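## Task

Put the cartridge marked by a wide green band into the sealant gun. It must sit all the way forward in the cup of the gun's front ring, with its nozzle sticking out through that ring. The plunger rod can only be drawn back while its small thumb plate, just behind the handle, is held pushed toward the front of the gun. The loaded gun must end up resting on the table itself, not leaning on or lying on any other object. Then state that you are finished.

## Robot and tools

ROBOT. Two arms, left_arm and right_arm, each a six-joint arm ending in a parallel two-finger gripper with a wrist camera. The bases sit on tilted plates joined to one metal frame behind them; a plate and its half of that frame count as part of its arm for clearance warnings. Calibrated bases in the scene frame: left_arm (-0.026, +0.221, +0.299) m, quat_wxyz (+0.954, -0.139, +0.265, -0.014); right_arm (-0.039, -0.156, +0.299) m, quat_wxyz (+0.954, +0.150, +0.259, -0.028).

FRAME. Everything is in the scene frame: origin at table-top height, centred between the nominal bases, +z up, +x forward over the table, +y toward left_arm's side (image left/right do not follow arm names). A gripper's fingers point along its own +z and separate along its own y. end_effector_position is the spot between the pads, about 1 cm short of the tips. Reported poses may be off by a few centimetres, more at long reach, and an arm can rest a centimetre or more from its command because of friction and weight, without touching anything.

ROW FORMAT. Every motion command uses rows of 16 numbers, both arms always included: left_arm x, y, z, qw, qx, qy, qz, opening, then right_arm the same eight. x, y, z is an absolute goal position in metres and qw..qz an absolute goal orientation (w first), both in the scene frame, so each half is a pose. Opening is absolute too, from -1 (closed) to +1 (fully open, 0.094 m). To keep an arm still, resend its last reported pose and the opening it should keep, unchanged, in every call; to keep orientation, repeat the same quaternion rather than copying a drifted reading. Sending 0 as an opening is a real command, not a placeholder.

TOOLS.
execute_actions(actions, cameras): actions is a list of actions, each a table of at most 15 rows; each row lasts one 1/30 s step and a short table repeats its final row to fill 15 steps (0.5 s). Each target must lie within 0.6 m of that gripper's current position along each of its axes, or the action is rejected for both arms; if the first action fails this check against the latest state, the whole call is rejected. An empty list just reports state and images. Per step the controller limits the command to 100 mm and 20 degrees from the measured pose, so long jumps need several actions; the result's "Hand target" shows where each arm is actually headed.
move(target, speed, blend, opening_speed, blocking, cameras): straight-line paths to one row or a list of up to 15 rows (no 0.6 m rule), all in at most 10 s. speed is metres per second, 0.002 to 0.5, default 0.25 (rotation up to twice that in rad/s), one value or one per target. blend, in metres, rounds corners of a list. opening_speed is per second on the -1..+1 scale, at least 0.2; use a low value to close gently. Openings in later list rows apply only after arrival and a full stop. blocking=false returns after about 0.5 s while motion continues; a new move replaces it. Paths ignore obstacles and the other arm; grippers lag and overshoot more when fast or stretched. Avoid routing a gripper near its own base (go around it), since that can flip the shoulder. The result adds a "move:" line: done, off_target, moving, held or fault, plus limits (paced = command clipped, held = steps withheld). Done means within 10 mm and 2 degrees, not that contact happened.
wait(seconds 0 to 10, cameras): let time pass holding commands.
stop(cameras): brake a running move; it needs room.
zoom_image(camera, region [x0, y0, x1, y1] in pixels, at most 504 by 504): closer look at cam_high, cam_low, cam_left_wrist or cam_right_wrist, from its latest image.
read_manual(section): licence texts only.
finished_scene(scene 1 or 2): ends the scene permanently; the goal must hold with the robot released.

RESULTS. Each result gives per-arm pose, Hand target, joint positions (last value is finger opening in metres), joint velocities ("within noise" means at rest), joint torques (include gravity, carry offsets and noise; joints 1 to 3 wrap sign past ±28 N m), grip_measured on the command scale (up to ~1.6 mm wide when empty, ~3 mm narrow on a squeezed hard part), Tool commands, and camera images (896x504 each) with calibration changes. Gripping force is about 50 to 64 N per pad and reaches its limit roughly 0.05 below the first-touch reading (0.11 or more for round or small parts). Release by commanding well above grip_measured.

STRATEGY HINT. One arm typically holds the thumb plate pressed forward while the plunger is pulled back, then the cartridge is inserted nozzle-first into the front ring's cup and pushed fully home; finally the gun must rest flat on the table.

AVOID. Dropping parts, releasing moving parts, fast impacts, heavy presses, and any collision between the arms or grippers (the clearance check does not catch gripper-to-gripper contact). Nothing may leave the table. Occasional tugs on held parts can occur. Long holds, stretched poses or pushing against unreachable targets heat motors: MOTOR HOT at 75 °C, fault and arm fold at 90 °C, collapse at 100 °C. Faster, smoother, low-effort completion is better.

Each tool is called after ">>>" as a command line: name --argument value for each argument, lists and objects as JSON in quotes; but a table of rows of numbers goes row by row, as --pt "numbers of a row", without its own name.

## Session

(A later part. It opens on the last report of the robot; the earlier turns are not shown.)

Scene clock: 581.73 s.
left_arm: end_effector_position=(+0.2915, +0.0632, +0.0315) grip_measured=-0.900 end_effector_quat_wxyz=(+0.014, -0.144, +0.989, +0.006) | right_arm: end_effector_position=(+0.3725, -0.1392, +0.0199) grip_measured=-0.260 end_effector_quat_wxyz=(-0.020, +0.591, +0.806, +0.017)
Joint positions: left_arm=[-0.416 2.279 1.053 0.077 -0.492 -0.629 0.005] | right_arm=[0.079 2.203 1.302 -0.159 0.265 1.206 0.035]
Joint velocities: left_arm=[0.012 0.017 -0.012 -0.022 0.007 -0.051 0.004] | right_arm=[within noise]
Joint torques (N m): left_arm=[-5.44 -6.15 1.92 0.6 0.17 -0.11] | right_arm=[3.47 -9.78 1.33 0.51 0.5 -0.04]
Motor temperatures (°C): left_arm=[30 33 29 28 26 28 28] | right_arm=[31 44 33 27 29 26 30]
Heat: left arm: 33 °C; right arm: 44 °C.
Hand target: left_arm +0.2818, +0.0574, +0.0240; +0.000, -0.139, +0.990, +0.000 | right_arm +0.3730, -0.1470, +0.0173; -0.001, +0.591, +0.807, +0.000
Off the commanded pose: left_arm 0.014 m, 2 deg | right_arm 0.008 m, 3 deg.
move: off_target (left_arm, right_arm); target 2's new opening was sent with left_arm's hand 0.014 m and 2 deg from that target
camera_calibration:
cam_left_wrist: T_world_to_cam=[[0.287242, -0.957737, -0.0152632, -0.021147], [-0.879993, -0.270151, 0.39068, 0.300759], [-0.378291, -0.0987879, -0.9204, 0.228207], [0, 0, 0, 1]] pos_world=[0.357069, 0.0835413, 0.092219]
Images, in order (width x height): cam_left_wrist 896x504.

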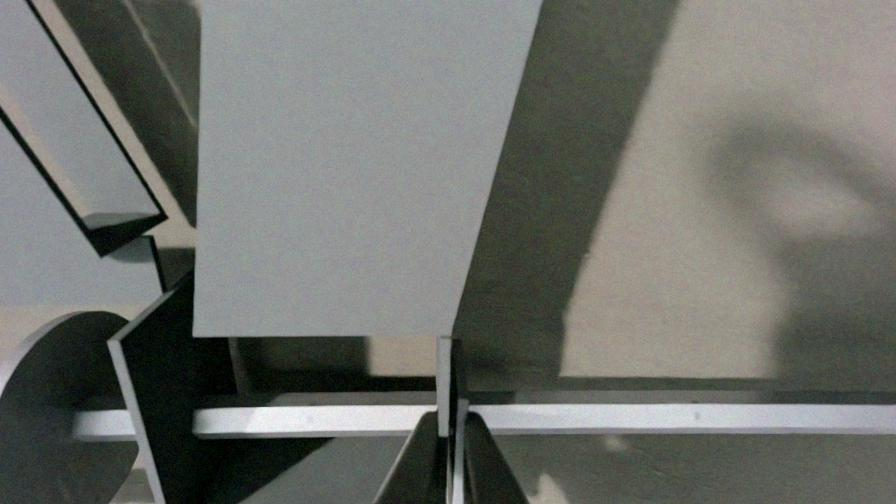

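>>> move --pt "0.286 0.0580 0.0235 0 -0.139 0.990 0 -1 0.373 -0.147 0.017 0 0.591 0.807 0 -0.8" --pt "0.286 0.058 0.0235 0 -0.139 0.990 0 -1 0.388 -0.205 0.022 0 0.591 0.807 0 -0.8" --cameras '["cam_left_wrist", "cam_right_wrist"]' --speed 0.06 --opening_speed 0.3

Scene clock: 589.60 s.
left_arm: end_effector_position=(+0.2930, +0.0474, +0.0314) grip_measured=-0.924 end_effector_quat_wxyz=(+0.001, -0.142, +0.989, -0.030) | right_arm: end_effector_position=(+0.3734, -0.1590, +0.0198) grip_measured=-0.260 end_effector_quat_wxyz=(-0.054, +0.585, +0.808, +0.044)
Joint positions: left_arm=[-0.418 2.284 1.071 0.077 -0.417 -0.621 0.004] | right_arm=[0 2.188 1.334 -0.222 0.147 1.129 0.035]
Joint velocities: within noise
Joint torques (N m): left_arm=[-4.85 -6.95 1.44 0.48 -0.47 -0.06] | right_arm=[-0.47 -12.56 3.66 0.3 0.98 -0.38]
Motor temperatures (°C): left_arm=[30 33 29 28 26 28 28] | right_arm=[30 44 33 27 29 26 30]
Heat: left arm: 33 °C; right arm: 44 °C.
Hand target: left_arm +0.2859, +0.0579, +0.0241; +0.000, -0.139, +0.990, -0.001 | right_arm +0.3865, -0.2040, +0.0238; -0.003, +0.592, +0.806, -0.001
Off the commanded pose: left_arm 0.015 m, 4 deg | right_arm 0.048 m, 8 deg.
move: off_target (left_arm, right_arm)
camera_calibration:
cam_left_wrist: T_world_to_cam=[[0.28196, -0.957942, 0.0533524, -0.0373625], [-0.875811, -0.234284, 0.421979, 0.293997], [-0.391731, -0.165708, -0.905035, 0.233805], [0, 0, 0, 1]] pos_world=[0.35961, 0.0718311, 0.0895346]
cam_right_wrist: T_world_to_cam=[[-0.952738, -0.303762, -0.00444786, 0.30741], [-0.256228, 0.795613, 0.548951, 0.249203], [-0.163211, 0.524146, -0.835843, 0.248017], [0, 0, 0, 1]] pos_world=[0.397213, -0.234887, 0.0718708]
Images, in order (width x height): cam_left_wrist 896x504, cam_right_wrist 896x504.

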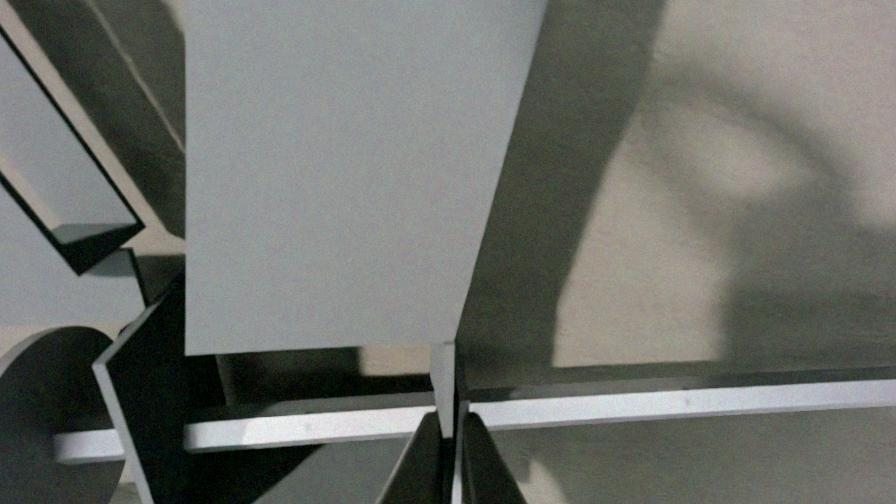

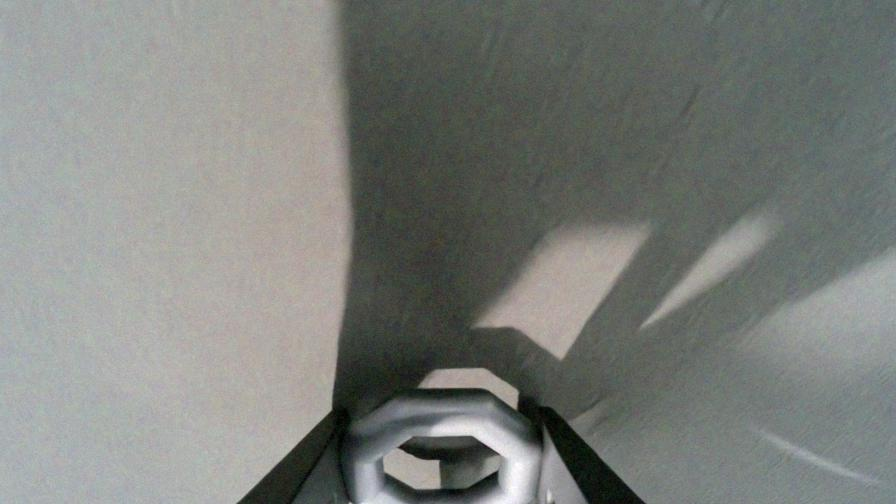

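>>> move --pt "0.290 0.0500 0.0245 0 -0.142 0.990 0 -1 0.374 -0.163 0.018 0 0.591 0.807 0 -0.8" --pt "0.290 0.050 0.0245 0 -0.142 0.990 0 -0.3 0.374 -0.163 0.018 0 0.591 0.807 0 0.2" --pt "0.290 0.050 0.06 0 -0.142 0.990 0 -0.3 0.374 -0.163 0.07 0 0.591 0.807 0 0.2" --pt "0.25 0.19 0.17 0 -0.139 0.990 0 0.7 0.374 -0.163 0.12 0 0.591 0.807 0 0.2" --cameras '["cam_left_wrist", "cam_high", "cam_right_wrist"]' --speed 0.12 --blend '[0,0,0.02,0]'

Scene clock: 613.97 s.
left_arm: end_effector_position=(+0.2548, +0.1879, +0.1679) grip_measured=+0.698 end_effector_quat_wxyz=(+0.005, -0.145, +0.989, -0.001) | right_arm: end_effector_position=(+0.3726, -0.1639, +0.1090) grip_measured=+0.198 end_effector_quat_wxyz=(-0.007, +0.593, +0.805, +0.000)
Joint positions: left_arm=[-0.261 1.451 0.594 -0.235 -0.405 -0.481 0.08] | right_arm=[0.111 1.902 1.198 -0.361 0.324 1.237 0.056]
Joint velocities: within noise
Joint torques (N m): left_arm=[-1.88 -7.32 2.03 0.38 -0.02 0.06] | right_arm=[4.31 -12.34 2.09 0.09 0.14 0.07]
Motor temperatures (°C): left_arm=[30 33 29 27 26 28 29] | right_arm=[30 45 33 27 30 26 30]
Heat: left arm: 33 °C; right arm: 45 °C.
Hand target: left_arm +0.2499, +0.1899, +0.1698; +0.000, -0.139, +0.990, +0.000 | right_arm +0.3739, -0.1630, +0.1196; +0.000, +0.591, +0.807, +0.000
Off the commanded pose: left_arm 0.006 m, 1 deg | right_arm 0.011 m, 1 deg.
move: off_target (right_arm); target 2's new opening was sent with right_arm's hand 0.006 m and 3 deg from that target
camera_calibration:
cam_left_wrist: T_world_to_cam=[[0.287874, -0.957657, -0.00461628, 0.108914], [-0.873782, -0.264628, 0.408017, 0.243391], [-0.391962, -0.113424, -0.912963, 0.357145], [0, 0, 0, 1]] pos_world=[0.321304, 0.209219, 0.227255]
cam_right_wrist: T_world_to_cam=[[-0.95681, -0.290468, 0.0119624, 0.307476], [-0.255991, 0.861316, 0.438866, 0.226672], [-0.13778, 0.416849, -0.898473, 0.304793], [0, 0, 0, 1]] pos_world=[0.394217, -0.232977, 0.170692]
Images, in order (width x height): cam_high 896x504, cam_left_wrist 896x504, cam_right_wrist 896x504.

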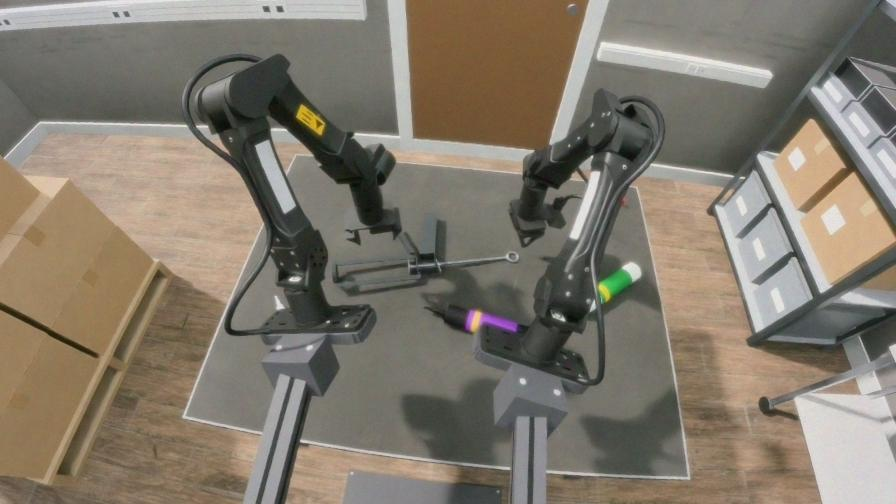

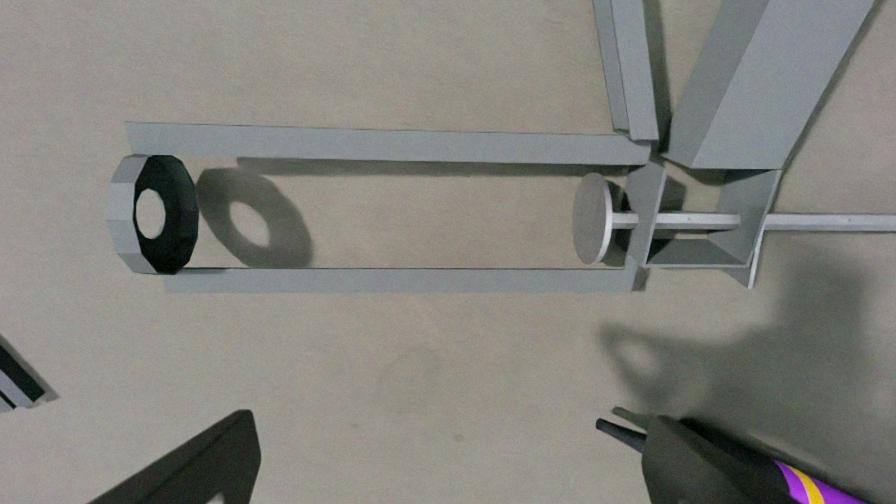

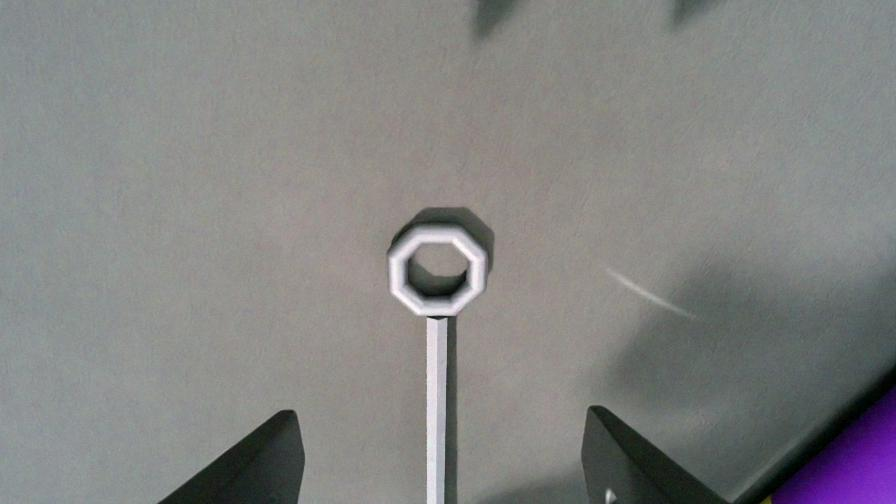

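>>> move --pt "0.25 0.19 0.17 0 -0.139 0.990 0 0.7 0.374 -0.2 0.2 0 0.5 0.866 0 0.9" --pt "0.25 0.19 0.17 0 -0.139 0.990 0 0.7 0.32 -0.43 0.24 0 0.435 0.900 0 1" --cameras '["cam_high", "cam_right_wrist"]' --speed 0.25 --blend '[0.05,0]'

Scene clock: 650.83 s.
left_arm: end_effector_position=(+0.2546, +0.1879, +0.1679) grip_measured=+0.698 end_effector_quat_wxyz=(+0.005, -0.145, +0.989, -0.001) | right_arm: end_effector_position=(+0.3171, -0.4280, +0.2424) grip_measured=+0.998 end_effector_quat_wxyz=(+0.003, +0.437, +0.900, -0.004)
Joint positions: left_arm=[-0.261 1.451 0.594 -0.236 -0.405 -0.481 0.08] | right_arm=[-0.644 1.525 1.4 -0.837 -0.078 0.228 0.094]
Joint velocities: within noise
Joint torques (N m): left_arm=[-1.96 -7.39 1.98 0.36 0 0.09] | right_arm=[-0.84 -8.5 7.34 0.17 -0.07 -0.07]
Motor temperatures (°C): left_arm=[30 34 29 27 26 28 28] | right_arm=[31 44 33 27 29 26 29]
Heat: left arm: 34 °C; right arm: 44 °C.
Hand target: left_arm +0.2500, +0.1899, +0.1698; +0.000, -0.139, +0.990, +0.000 | right_arm +0.3199, -0.4300, +0.2400; +0.000, +0.435, +0.900, +0.000
Off the commanded pose: left_arm 0.006 m, 1 deg | right_arm 0.004 m, 1 deg.
move: done
camera_calibration:
cam_right_wrist: T_world_to_cam=[[-0.790439, -0.612498, 0.00729069, -0.0133814], [-0.553198, 0.718921, 0.420863, 0.418986], [-0.263019, 0.328633, -0.907095, 0.531124], [0, 0, 0, 1]] pos_world=[0.3609, -0.483958, 0.305542]
Images, in order (width x height): cam_high 896x504, cam_right_wrist 896x504.

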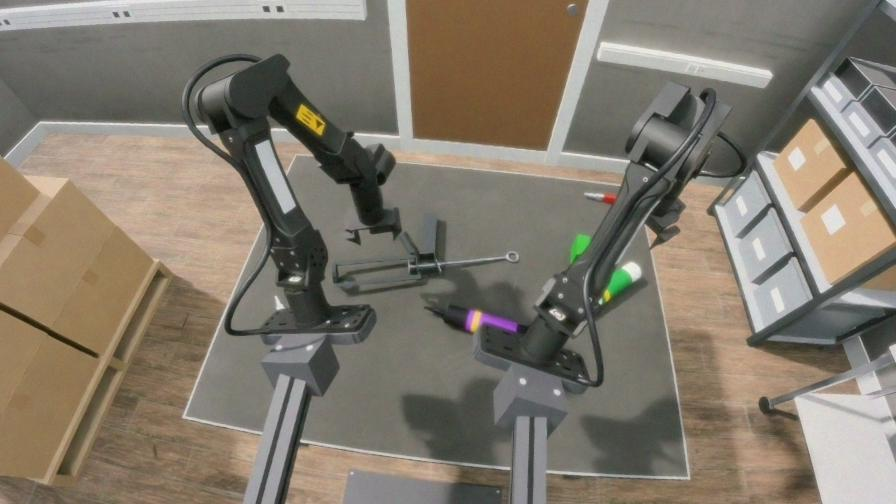

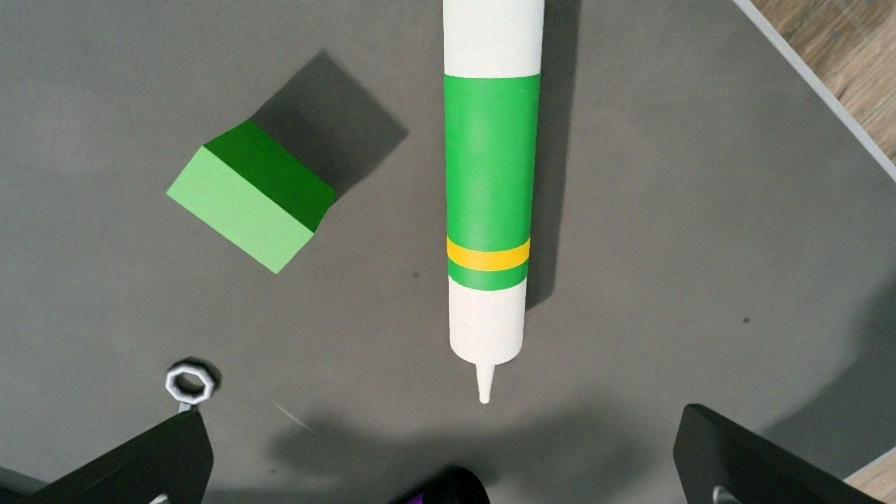

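>>> move --pt "0.25 0.19 0.17 0 -0.139 0.990 0 0.7 0.345 -0.47 0.26 0 0.435 0.900 0 1" --cameras '["cam_right_wrist"]' --speed 0.25

Scene clock: 662.80 s.
left_arm: end_effector_position=(+0.2545, +0.1879, +0.1679) grip_measured=+0.698 end_effector_quat_wxyz=(+0.004, -0.145, +0.989, -0.001) | right_arm: end_effector_position=(+0.3441, -0.4661, +0.2636) grip_measured=+0.998 end_effector_quat_wxyz=(+0.004, +0.435, +0.901, -0.003)
Joint positions: left_arm=[-0.261 1.451 0.594 -0.236 -0.405 -0.481 0.08] | right_arm=[-0.691 1.657 1.705 -1.012 -0.107 0.185 0.094]
Joint velocities: within noise
Joint torques (N m): left_arm=[-1.98 -7.24 2.06 0.4 -0.02 0.09] | right_arm=[-1.59 -9.58 7.88 0.15 -0.11 -0.04]
Motor temperatures (°C): left_arm=[30 34 29 27 26 28 28] | right_arm=[30 43 34 27 29 26 28]
Heat: left arm: 34 °C; right arm: 43 °C.
Hand target: left_arm +0.2500, +0.1900, +0.1698; +0.000, -0.139, +0.990, +0.000 | right_arm +0.3449, -0.4700, +0.2601; +0.000, +0.435, +0.900, +0.000
Off the commanded pose: left_arm 0.005 m, 1 deg | right_arm 0.005 m, 1 deg.
move: done
camera_calibration:
cam_right_wrist: T_world_to_cam=[[-0.787492, -0.616305, 0.0048934, -0.0177078], [-0.55763, 0.715855, 0.420239, 0.452745], [-0.262498, 0.328206, -0.9074, 0.56963], [0, 0, 0, 1]] pos_world=[0.388046, -0.521969, 0.326708]
Images, in order (width x height): cam_right_wrist 896x504.

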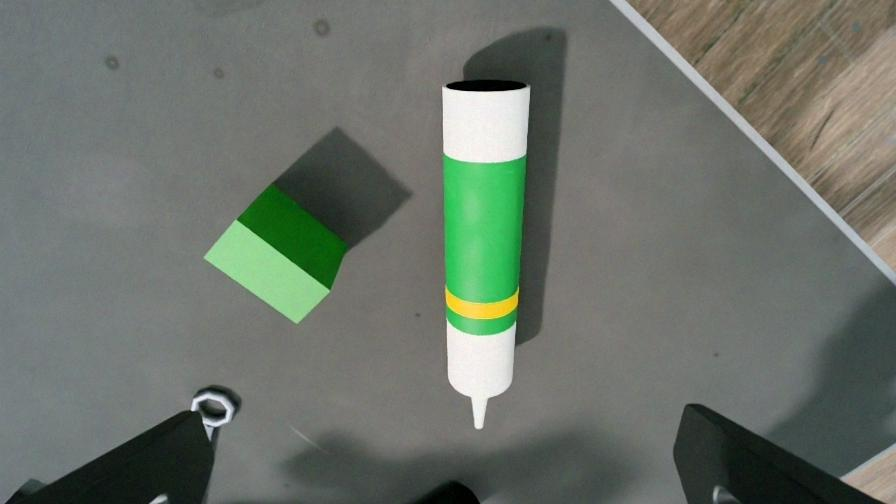

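>>> move --pt "0.25 0.19 0.17 0 -0.139 0.990 0 -1 0.374 -0.2 0.2 0 0.55 0.835 0 0.3" --pt "0.28 0.05 0.14 0 -0.139 0.990 0 -1 0.374 -0.159 0.08 0 0.591 0.807 0 0.2" --pt "0.29 0.01 0.09 0 -0.139 0.990 0 -1 0.374 -0.159 0.055 0 0.591 0.807 0 0.2" --cameras '["cam_left_wrist", "cam_right_wrist"]' --speed 0.25

Scene clock: 704.23 s.
left_arm: end_effector_position=(+0.2919, +0.0146, +0.0948) grip_measured=-0.994 end_effector_quat_wxyz=(-0.002, -0.138, +0.990, -0.001) | right_arm: end_effector_position=(+0.3732, -0.1583, +0.0611) grip_measured=+0.202 end_effector_quat_wxyz=(+0.000, +0.592, +0.806, +0.003)
Joint positions: left_arm=[-0.592 2.181 1.146 -0.226 -0.526 -0.814 0] | right_arm=[0.086 2.051 1.221 -0.212 0.314 1.207 0.056]
Joint velocities: within noise
Joint torques (N m): left_arm=[-6.45 -7.02 3.43 0.65 -0.07 -0.14] | right_arm=[2.8 -8.34 3.69 0.32 0.02 -0.03]
Motor temperatures (°C): left_arm=[30 34 29 27 26 28 27] | right_arm=[30 40 34 27 29 26 28]
Heat: left arm: 34 °C; right arm: 40 °C.
Hand target: left_arm +0.2899, +0.0101, +0.0901; +0.000, -0.139, +0.990, +0.000 | right_arm +0.3738, -0.1590, +0.0551; +0.000, +0.591, +0.807, +0.000
Off the commanded pose: left_arm 0.007 m, 0 deg | right_arm 0.006 m, 0 deg.
move: done
camera_calibration:
cam_left_wrist: T_world_to_cam=[[0.274214, -0.961657, -0.00473641, -0.0640103], [-0.871892, -0.250689, 0.420665, 0.25782], [-0.405723, -0.111223, -0.907204, 0.288734], [0, 0, 0, 1]] pos_world=[0.35949, 0.0351904, 0.153181]
cam_right_wrist: T_world_to_cam=[[-0.956391, -0.292087, -0.00108946, 0.310667], [-0.263882, 0.862429, 0.431953, 0.246542], [-0.125228, 0.413403, -0.901896, 0.254495], [0, 0, 0, 1]] pos_world=[0.394047, -0.227092, 0.123372]
Images, in order (width x height): cam_left_wrist 896x504, cam_right_wrist 896x504.

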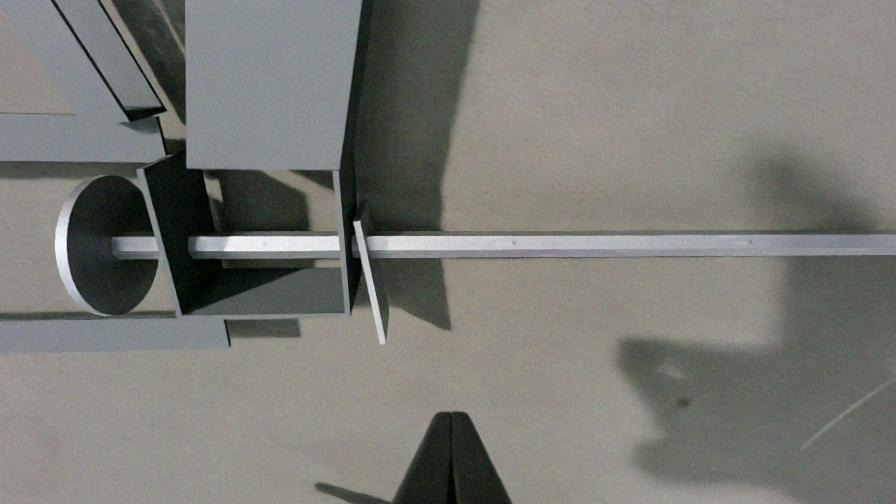

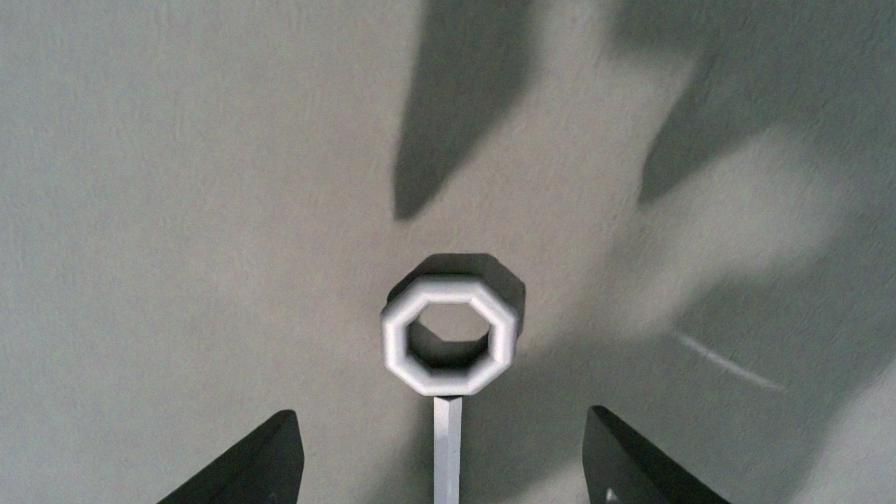

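>>> move --pt "0.2865 0.0085 0.05 0 -0.139 0.990 0 -1 0.374 -0.159 0.035 0 0.591 0.807 0 0.2" --pt "0.286 0.0085 0.015 0 -0.139 0.990 0 -1 0.374 -0.159 0.017 0 0.591 0.807 0 0.2" --pt "0.286 0.0085 0.015 0 -0.139 0.990 0 -1 0.374 -0.159 0.017 0 0.591 0.807 0 -0.8" --cameras '["cam_left_wrist", "cam_right_wrist"]' --speed 0.1 --opening_speed 0.7 --blend '[0.01,0,0]'

Scene clock: 718.30 s.
left_arm: end_effector_position=(+0.2909, +0.0103, +0.0226) grip_measured=-0.994 end_effector_quat_wxyz=(+0.003, -0.145, +0.989, -0.001) | right_arm: end_effector_position=(+0.3823, -0.1586, +0.0263) grip_measured=-0.797 end_effector_quat_wxyz=(+0.008, +0.593, +0.805, +0.010)
Joint positions: left_arm=[-0.511 2.41 1.233 -0.031 -0.505 -0.736 0] | right_arm=[0.059 2.171 1.288 -0.13 0.298 1.18 0.01]
Joint velocities: within noise
Joint torques (N m): left_arm=[-5.87 -7.2 2.32 0.67 -0.04 0.11] | right_arm=[2.69 -8.27 2.5 0.3 0.04 -0.04]
Motor temperatures (°C): left_arm=[30 34 29 27 26 28 27] | right_arm=[30 40 33 27 29 26 28]
Heat: left arm: 34 °C; right arm: 40 °C.
Hand target: left_arm +0.2859, +0.0086, +0.0153; +0.000, -0.139, +0.990, +0.000 | right_arm +0.3738, -0.1590, +0.0173; +0.000, +0.591, +0.807, +0.000
Off the commanded pose: left_arm 0.009 m, 1 deg | right_arm 0.012 m, 1 deg.
move: off_target (right_arm)
camera_calibration:
cam_left_wrist: T_world_to_cam=[[0.288464, -0.957483, -0.00381145, -0.0724368], [-0.872179, -0.264402, 0.411576, 0.286691], [-0.395085, -0.1154, -0.911368, 0.219409], [0, 0, 0, 1]] pos_world=[0.357626, 0.0317645, 0.081691]
cam_right_wrist: T_world_to_cam=[[-0.957246, -0.28842, -0.0222289, 0.320722], [-0.269966, 0.863105, 0.426811, 0.266803], [-0.103915, 0.414564, -0.904068, 0.216433], [0, 0, 0, 1]] pos_world=[0.401528, -0.227502, 0.088925]
Images, in order (width x height): cam_left_wrist 896x504, cam_right_wrist 896x504.

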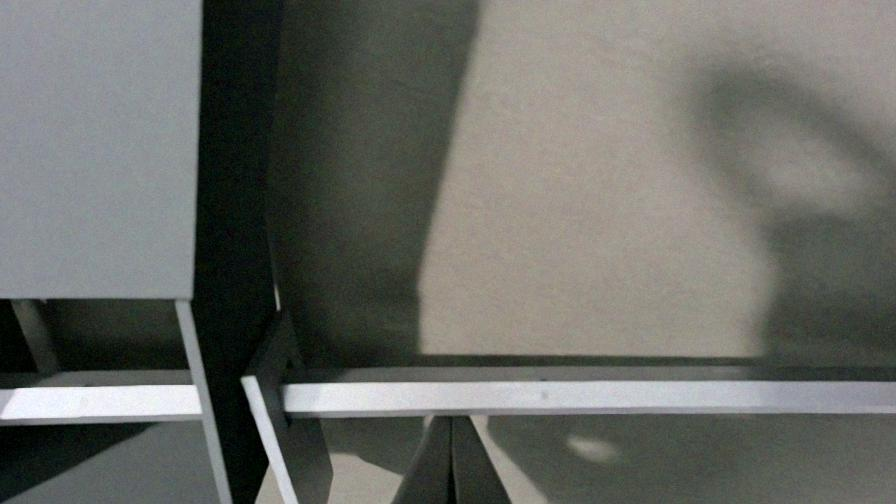

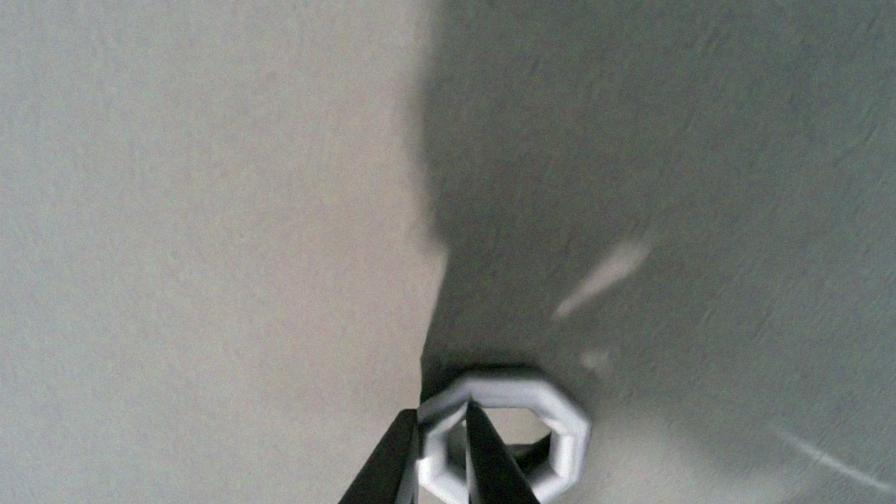

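>>> move --pt "0.286 0.0085 0.015 0 -0.139 0.990 0 -1 0.378 -0.159 0.018 0 0.591 0.807 0 -0.4" --pt "0.286 0.0085 0.015 0 -0.139 0.990 0 -1 0.378 -0.159 0.06 0 0.591 0.807 0 0.2" --cameras '["cam_left_wrist", "cam_right_wrist"]' --speed 0.1

Scene clock: 729.83 s.
left_arm: end_effector_position=(+0.2911, +0.0102, +0.0226) grip_measured=-0.994 end_effector_quat_wxyz=(+0.003, -0.145, +0.989, -0.002) | right_arm: end_effector_position=(+0.3762, -0.1606, +0.0505) grip_measured=+0.198 end_effector_quat_wxyz=(-0.005, +0.593, +0.805, +0.002)
Joint positions: left_arm=[-0.511 2.41 1.233 -0.031 -0.505 -0.736 0] | right_arm=[0.071 2.091 1.26 -0.217 0.303 1.199 0.056]
Joint velocities: within noise
Joint torques (N m): left_arm=[-5.9 -7.12 2.36 0.62 -0.04 0.1] | right_arm=[4.44 -12.25 1.51 0.1 0.2 0.08]
Motor temperatures (°C): left_arm=[30 34 29 27 26 28 27] | right_arm=[30 41 33 27 29 26 28]
Heat: left arm: 34 °C; right arm: 41 °C.
Hand target: left_arm +0.2859, +0.0086, +0.0153; +0.000, -0.139, +0.990, +0.000 | right_arm +0.3779, -0.1591, +0.0596; +0.000, +0.591, +0.807, +0.000
Off the commanded pose: left_arm 0.009 m, 1 deg | right_arm 0.010 m, 1 deg.
move: done
camera_calibration:
cam_left_wrist: T_world_to_cam=[[0.28845, -0.95749, -0.00308023, -0.0726157], [-0.872364, -0.264129, 0.41136, 0.286821], [-0.394687, -0.11597, -0.911468, 0.219336], [0, 0, 0, 1]] pos_world=[0.357727, 0.0316651, 0.0817076]
cam_right_wrist: T_world_to_cam=[[-0.957044, -0.289861, 0.00689578, 0.313016], [-0.25773, 0.86137, 0.437742, 0.251098], [-0.132824, 0.417161, -0.899074, 0.249555], [0, 0, 0, 1]] pos_world=[0.397432, -0.229662, 0.112294]
Images, in order (width x height): cam_left_wrist 896x504, cam_right_wrist 896x504.

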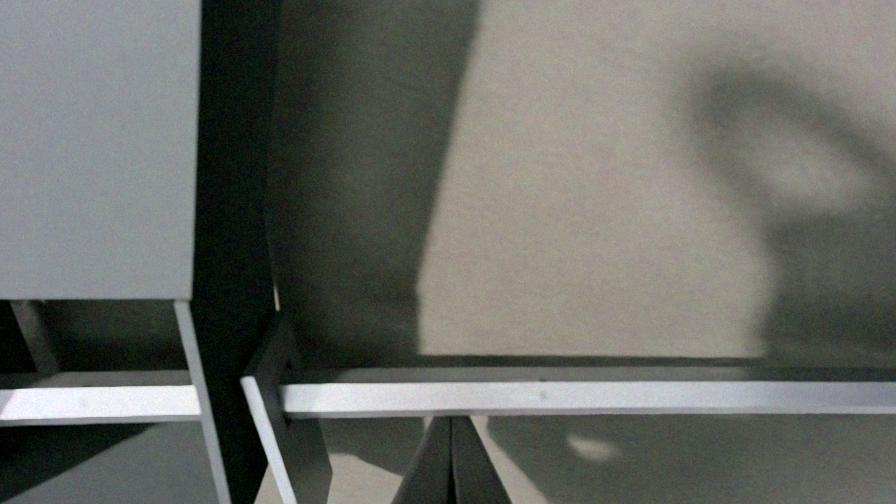

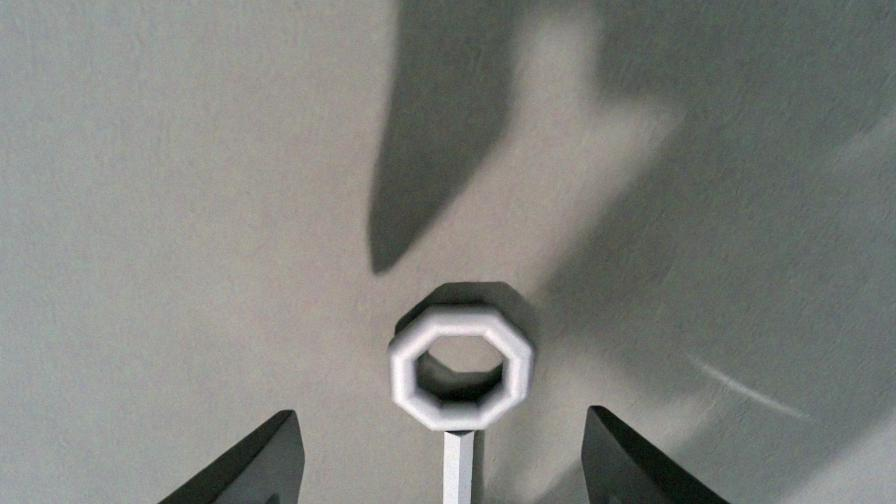

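>>> move --pt "0.286 0.0085 0.015 0 -0.139 0.990 0 -1 0.3695 -0.156 0.06 0 0.591 0.807 0 0.2" --pt "0.286 0.0085 0.015 0 -0.139 0.990 0 -1 0.3695 -0.156 0.028 0 0.591 0.807 0 0.1" --cameras '["cam_left_wrist", "cam_right_wrist"]' --speed 0.1

Scene clock: 749.73 s.
left_arm: end_effector_position=(+0.2911, +0.0102, +0.0226) grip_measured=-0.994 end_effector_quat_wxyz=(+0.003, -0.145, +0.989, -0.002) | right_arm: end_effector_position=(+0.3689, -0.1540, +0.0344) grip_measured=+0.102 end_effector_quat_wxyz=(-0.001, +0.591, +0.807, +0.004)
Joint positions: left_arm=[-0.511 2.41 1.233 -0.03 -0.505 -0.736 0] | right_arm=[0.073 2.136 1.237 -0.14 0.305 1.194 0.052]
Joint velocities: within noise
Joint torques (N m): left_arm=[-6.02 -7.3 2.36 0.64 -0.02 0.1] | right_arm=[2.7 -8.39 3.37 0.34 0.03 -0.06]
Motor temperatures (°C): left_arm=[31 34 29 27 26 28 27] | right_arm=[30 46 33 27 28 26 28]
Heat: left arm: 34 °C; right arm: 46 °C.
Hand target: left_arm +0.2859, +0.0086, +0.0153; +0.000, -0.139, +0.990, +0.000 | right_arm +0.3694, -0.1560, +0.0282; +0.000, +0.591, +0.807, +0.000
Off the commanded pose: left_arm 0.009 m, 1 deg | right_arm 0.007 m, 0 deg.
move: done
camera_calibration:
cam_left_wrist: T_world_to_cam=[[0.288627, -0.957437, -0.00285467, -0.072731], [-0.872439, -0.26423, 0.411136, 0.286907], [-0.394391, -0.116174, -0.91157, 0.219281], [0, 0, 0, 1]] pos_world=[0.357783, 0.0316488, 0.0817252]
cam_right_wrist: T_world_to_cam=[[-0.955781, -0.294077, -0.00157706, 0.307242], [-0.265577, 0.860826, 0.434105, 0.253573], [-0.126302, 0.415327, -0.900861, 0.228687], [0, 0, 0, 1]] pos_world=[0.389883, -0.222909, 0.0964227]
Images, in order (width x height): cam_left_wrist 896x504, cam_right_wrist 896x504.

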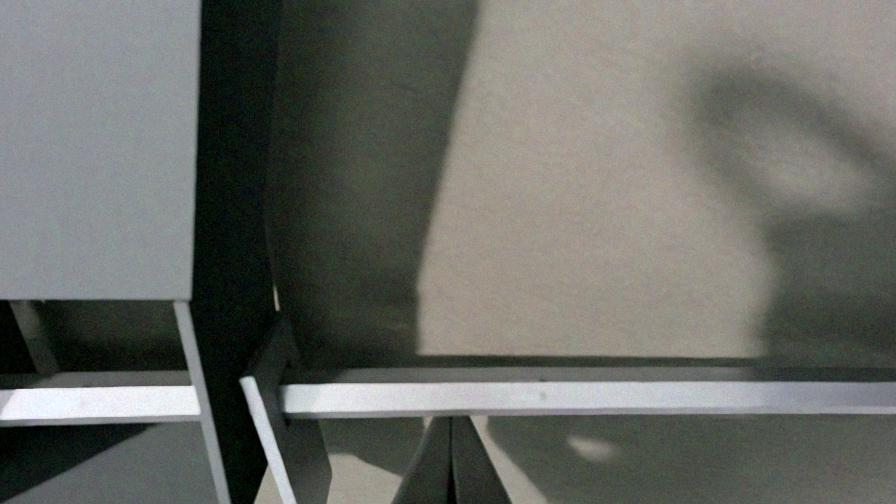

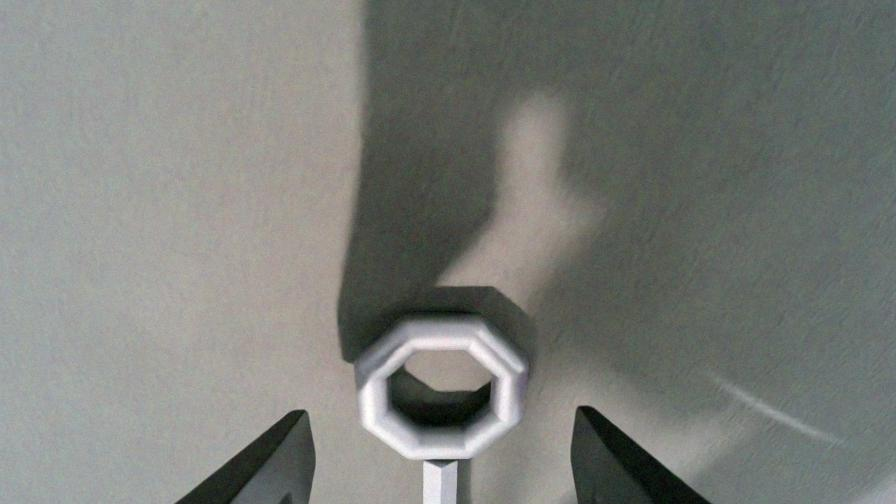

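>>> move --pt "0.286 0.0085 0.015 0 -0.139 0.990 0 -1 0.3695 -0.154 0.011 0 0.591 0.807 0 0.1" --cameras '["cam_right_wrist"]' --speed 0.06

Scene clock: 757.90 s.
left_arm: end_effector_position=(+0.2912, +0.0101, +0.0226) grip_measured=-0.994 end_effector_quat_wxyz=(+0.004, -0.145, +0.989, -0.002) | right_arm: end_effector_position=(+0.3729, -0.1538, +0.0202) grip_measured=+0.102 end_effector_quat_wxyz=(+0.004, +0.592, +0.806, +0.005)
Joint positions: left_arm=[-0.511 2.41 1.233 -0.03 -0.505 -0.736 0] | right_arm=[0.065 2.187 1.269 -0.11 0.305 1.186 0.052]
Joint velocities: within noise
Joint torques (N m): left_arm=[-5.93 -7.2 2.4 0.65 -0.03 0.08] | right_arm=[2.73 -8.02 3.15 0.34 0.01 -0.07]
Motor temperatures (°C): left_arm=[31 34 29 27 26 28 27] | right_arm=[30 44 33 27 28 26 28]
Heat: left arm: 34 °C; right arm: 44 °C.
Hand target: left_arm +0.2859, +0.0086, +0.0153; +0.000, -0.139, +0.990, +0.000 | right_arm +0.3693, -0.1540, +0.0113; +0.000, +0.591, +0.807, +0.000
Off the commanded pose: left_arm 0.009 m, 1 deg | right_arm 0.010 m, 1 deg.
move: done
camera_calibration:
cam_right_wrist: T_world_to_cam=[[-0.956596, -0.291283, -0.00879021, 0.311967], [-0.266869, 0.863502, 0.427955, 0.261607], [-0.117066, 0.411726, -0.903758, 0.212384], [0, 0, 0, 1]] pos_world=[0.393104, -0.222471, 0.08273]
Images, in order (width x height): cam_right_wrist 896x504.

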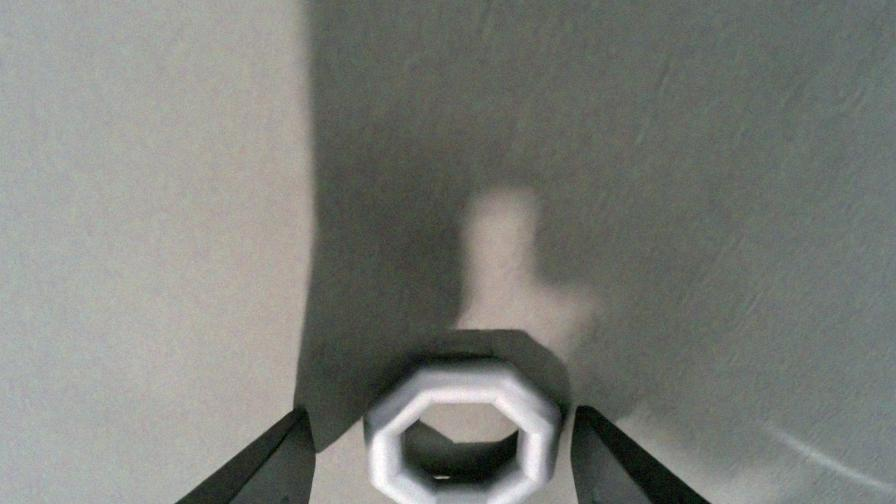

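>>> move --pt "0.286 0.0085 0.015 0 -0.139 0.990 0 -1 0.362 -0.1525 0.020 0 0.591 0.807 0 0.1" --pt "0.286 0.0085 0.015 0 -0.139 0.990 0 -1 0.363 -0.1525 0.007 0 0.591 0.807 0 0.1" --pt "0.286 0.0085 0.015 0 -0.139 0.990 0 -1 0.363 -0.1525 0.007 0 0.591 0.807 0 -0.8" --cameras '["cam_right_wrist"]' --speed 0.06 --opening_speed 0.7

Scene clock: 767.07 s.
left_arm: end_effector_position=(+0.2912, +0.0101, +0.0226) grip_measured=-0.994 end_effector_quat_wxyz=(+0.004, -0.145, +0.989, -0.002) | right_arm: end_effector_position=(+0.3746, -0.1528, +0.0192) grip_measured=-0.262 end_effector_quat_wxyz=(+0.012, +0.595, +0.804, +0.012)
Joint positions: left_arm=[-0.511 2.41 1.233 -0.03 -0.505 -0.736 0] | right_arm=[0.065 2.186 1.252 -0.07 0.3 1.185 0.035]
Joint velocities: within noise
Joint torques (N m): left_arm=[-5.9 -7.21 2.43 0.65 0 0.08] | right_arm=[2.69 -7.51 2.41 0.26 0.05 -0.04]
Motor temperatures (°C): left_arm=[31 34 29 27 26 28 27] | right_arm=[30 43 33 27 28 26 28]
Heat: left arm: 34 °C; right arm: 43 °C.
Hand target: left_arm +0.2859, +0.0086, +0.0153; +0.000, -0.139, +0.990, +0.000 | right_arm +0.3627, -0.1525, +0.0077; +0.000, +0.591, +0.807, +0.000
Off the commanded pose: left_arm 0.009 m, 1 deg | right_arm 0.017 m, 2 deg.
move: off_target (right_arm); target 3's new opening was sent with right_arm's hand 0.015 m and 1 deg from that target
camera_calibration:
cam_right_wrist: T_world_to_cam=[[-0.95785, -0.285538, -0.031474, 0.315724], [-0.271474, 0.863915, 0.424209, 0.263498], [-0.0939368, 0.414873, -0.905017, 0.203142], [0, 0, 0, 1]] pos_world=[0.393031, -0.221767, 0.0820058]
Images, in order (width x height): cam_right_wrist 896x504.

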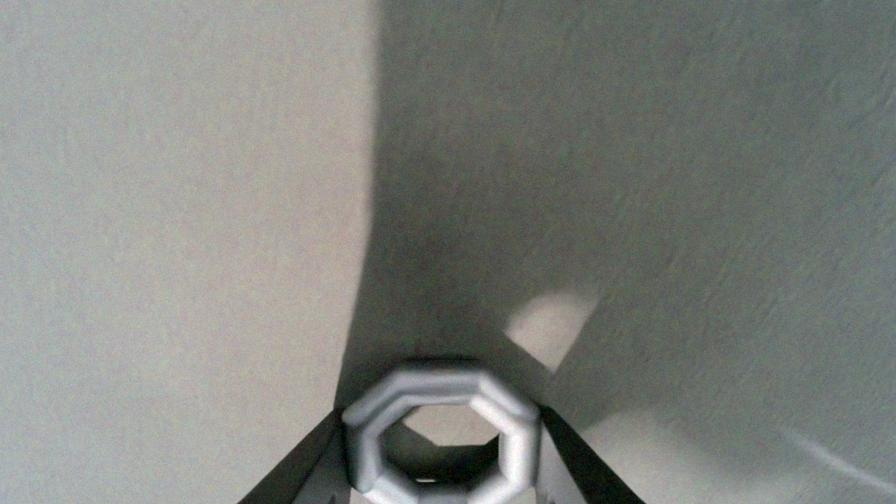

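>>> move --pt "0.2785 0.0365 0.014 0 -0.139 0.990 0 -1 0.373 -0.160 0.014 0 0.591 0.807 0 -0.8" --cameras '["cam_left_wrist"]' --speed 0.06

Scene clock: 774.97 s.
left_arm: end_effector_position=(+0.2767, +0.0246, +0.0121) grip_measured=-0.994 end_effector_quat_wxyz=(-0.002, -0.141, +0.990, -0.014) | right_arm: end_effector_position=(+0.3765, -0.1526, +0.0205) grip_measured=-0.262 end_effector_quat_wxyz=(+0.001, +0.592, +0.806, +0.016)
Joint positions: left_arm=[-0.47 2.404 1.142 0.08 -0.462 -0.682 0] | right_arm=[0.06 2.186 1.275 -0.107 0.281 1.18 0.035]
Joint velocities: within noise
Joint torques (N m): left_arm=[-4.53 -10.69 -0.03 0.4 -0.25 0.09] | right_arm=[2.36 -8.76 3.59 0.16 0.14 -0.1]
Motor temperatures (°C): left_arm=[31 35 29 27 26 28 27] | right_arm=[30 42 33 27 28 26 28]
Heat: left arm: 35 °C; right arm: 42 °C.
Hand target: left_arm +0.2784, +0.0363, +0.0138; +0.000, -0.139, +0.990, +0.000 | right_arm +0.3729, -0.1600, +0.0143; +0.000, +0.591, +0.807, +0.000
Off the commanded pose: left_arm 0.012 m, 2 deg | right_arm 0.010 m, 2 deg.
move: off_target (left_arm)
camera_calibration:
cam_left_wrist: T_world_to_cam=[[0.280563, -0.959613, 0.0206763, -0.052772], [-0.871625, -0.245699, 0.424148, 0.281595], [-0.401938, -0.137022, -0.905357, 0.208287], [0, 0, 0, 1]] pos_world=[0.343969, 0.0470867, 0.0702271]
Images, in order (width x height): cam_left_wrist 896x504.

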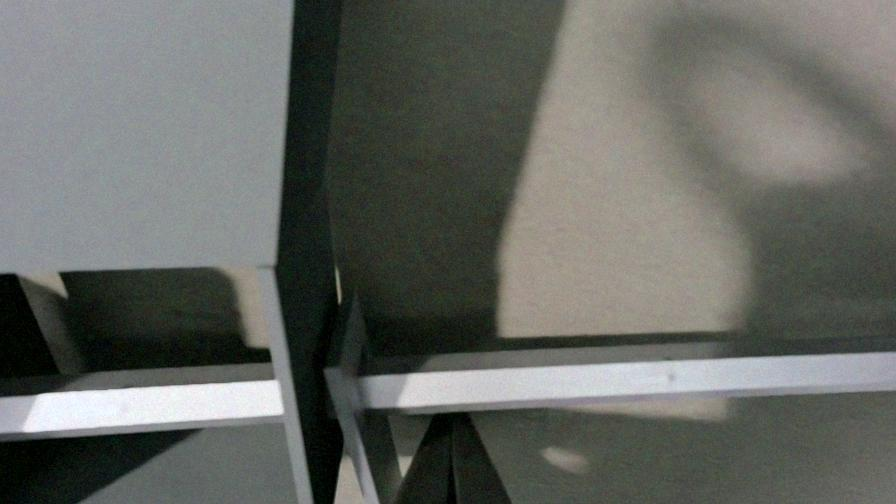

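>>> move --pt "0.2715 0.057 0.019 0 -0.139 0.990 0 -1 0.373 -0.165 0.016 0 0.591 0.807 0 -0.8" --pt "0.2675 0.070 0.019 0 -0.139 0.990 0 -1 0.388 -0.208 0.018 0 0.591 0.807 0 -0.8" --cameras '["cam_left_wrist","cam_right_wrist"]' --speed 0.06

Scene clock: 781.90 s.
left_arm: end_effector_position=(+0.2801, +0.0340, +0.0234) grip_measured=-0.994 end_effector_quat_wxyz=(+0.012, -0.148, +0.987, -0.064) | right_arm: end_effector_position=(+0.3723, -0.1563, +0.0199) grip_measured=-0.262 end_effector_quat_wxyz=(-0.062, +0.586, +0.806, +0.057)
Joint positions: left_arm=[-0.427 2.32 1.011 0.224 -0.371 -0.623 0] | right_arm=[-0.008 2.186 1.329 -0.219 0.112 1.125 0.035]
Joint velocities: within noise
Joint torques (N m): left_arm=[-2.51 -9.88 -1.07 0.08 -0.74 0.17] | right_arm=[-0.62 -11.84 4.51 0.32 1.29 -0.39]
Motor temperatures (°C): left_arm=[30 35 29 27 26 28 27] | right_arm=[30 42 33 27 28 26 29]
Heat: left arm: 35 °C; right arm: 42 °C.
Hand target: left_arm +0.2676, +0.0681, +0.0193; +0.000, -0.138, +0.990, -0.002 | right_arm +0.3859, -0.2069, +0.0211; -0.004, +0.592, +0.806, +0.000
Off the commanded pose: left_arm 0.038 m, 8 deg | right_arm 0.054 m, 10 deg.
move: off_target (left_arm, right_arm)
camera_calibration:
cam_left_wrist: T_world_to_cam=[[0.29275, -0.948322, 0.122402, -0.0511237], [-0.885011, -0.220264, 0.41017, 0.285279], [-0.362013, -0.228404, -0.903758, 0.212967], [0, 0, 0, 1]] pos_world=[0.344539, 0.0629976, 0.0817153]
cam_right_wrist: T_world_to_cam=[[-0.953738, -0.30022, -0.0158472, 0.308409], [-0.254706, 0.7789, 0.573097, 0.243122], [-0.159712, 0.550621, -0.819334, 0.249041], [0, 0, 0, 1]] pos_world=[0.395841, -0.233904, 0.0696027]
Images, in order (width x height): cam_left_wrist 896x504, cam_right_wrist 896x504.

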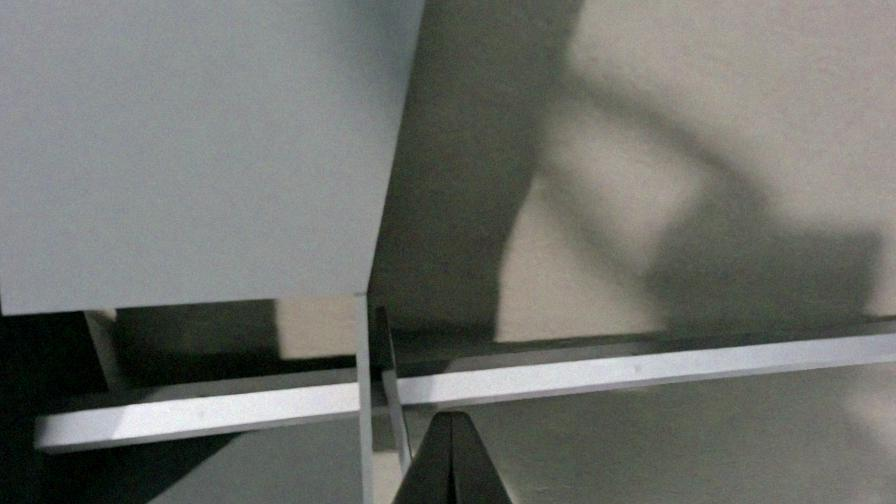

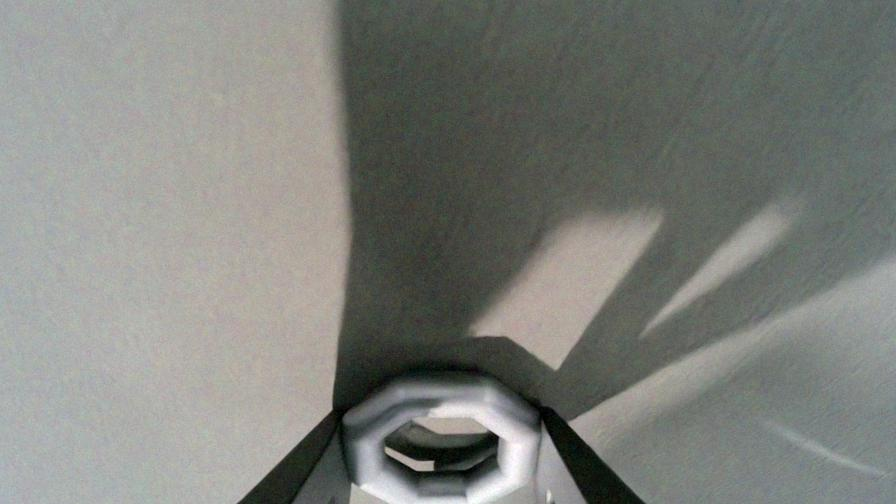

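>>> move --pt "0.288 0.012 0.03 0 -0.139 0.990 0 -1 0.373 -0.160 0.016 0 0.591 0.807 0 -0.8" --pt "0.287 0.045 0.09 0 -0.139 0.990 0 -0.1 0.373 -0.160 0.016 0 0.591 0.807 0 -0.8" --pt "0.287 0.050 0.05 0 -0.139 0.990 0 -0.1 0.373 -0.160 0.016 0 0.591 0.807 0 -0.8" --cameras '["cam_left_wrist","cam_right_wrist"]' --speed 0.1

Scene clock: 798.30 s.
left_arm: end_effector_position=(+0.2899, +0.0526, +0.0563) grip_measured=-0.102 end_effector_quat_wxyz=(+0.002, -0.145, +0.989, +0.000) | right_arm: end_effector_position=(+0.3769, -0.1586, +0.0199) grip_measured=-0.262 end_effector_quat_wxyz=(-0.010, +0.590, +0.807, +0.018)
Joint positions: left_arm=[-0.465 2.212 1.053 -0.028 -0.489 -0.689 0.042] | right_arm=[0.039 2.186 1.297 -0.143 0.254 1.161 0.035]
Joint velocities: within noise
Joint torques (N m): left_arm=[-5.19 -6.74 2.22 0.68 0.02 0.06] | right_arm=[3.95 -9.37 1.46 0.43 0.45 0.11]
Motor temperatures (°C): left_arm=[30 36 29 27 27 28 27] | right_arm=[30 45 33 27 30 26 29]
Heat: left arm: 36 °C; right arm: 45 °C.
Hand target: left_arm +0.2870, +0.0502, +0.0502; +0.000, -0.139, +0.990, +0.000 | right_arm +0.3731, -0.1601, +0.0162; +0.000, +0.591, +0.807, +0.000
Off the commanded pose: left_arm 0.007 m, 1 deg | right_arm 0.006 m, 2 deg.
move: done
camera_calibration:
cam_left_wrist: T_world_to_cam=[[0.288039, -0.957595, -0.00671529, -0.031273], [-0.871337, -0.264989, 0.412981, 0.282738], [-0.397248, -0.113103, -0.910715, 0.255073], [0, 0, 0, 1]] pos_world=[0.356695, 0.073825, 0.115323]
cam_right_wrist: T_world_to_cam=[[-0.955034, -0.296203, -0.0131722, 0.313098], [-0.268488, 0.845114, 0.462273, 0.263993], [-0.125795, 0.445023, -0.88664, 0.222809], [0, 0, 0, 1]] pos_world=[0.397926, -0.229519, 0.0796381]
Images, in order (width x height): cam_left_wrist 896x504, cam_right_wrist 896x504.

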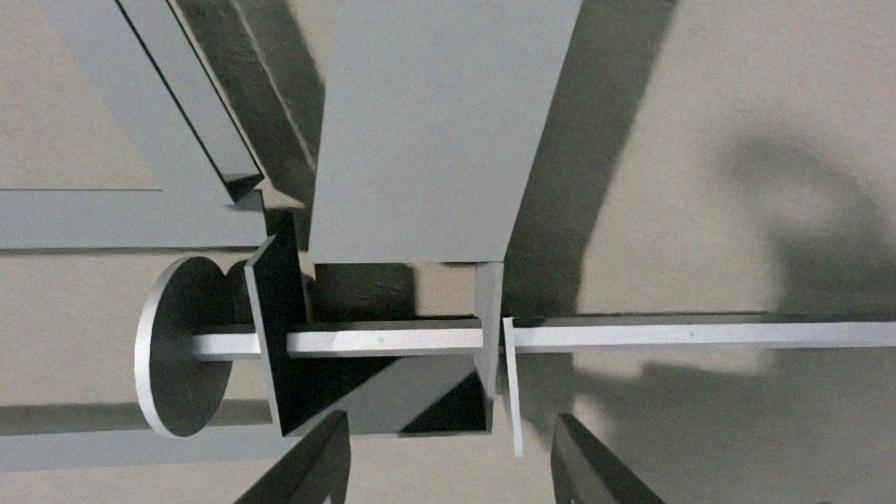

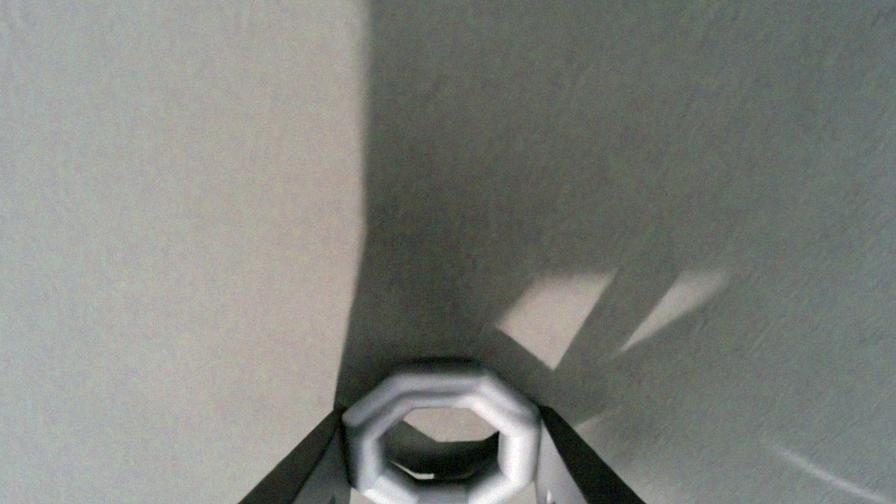

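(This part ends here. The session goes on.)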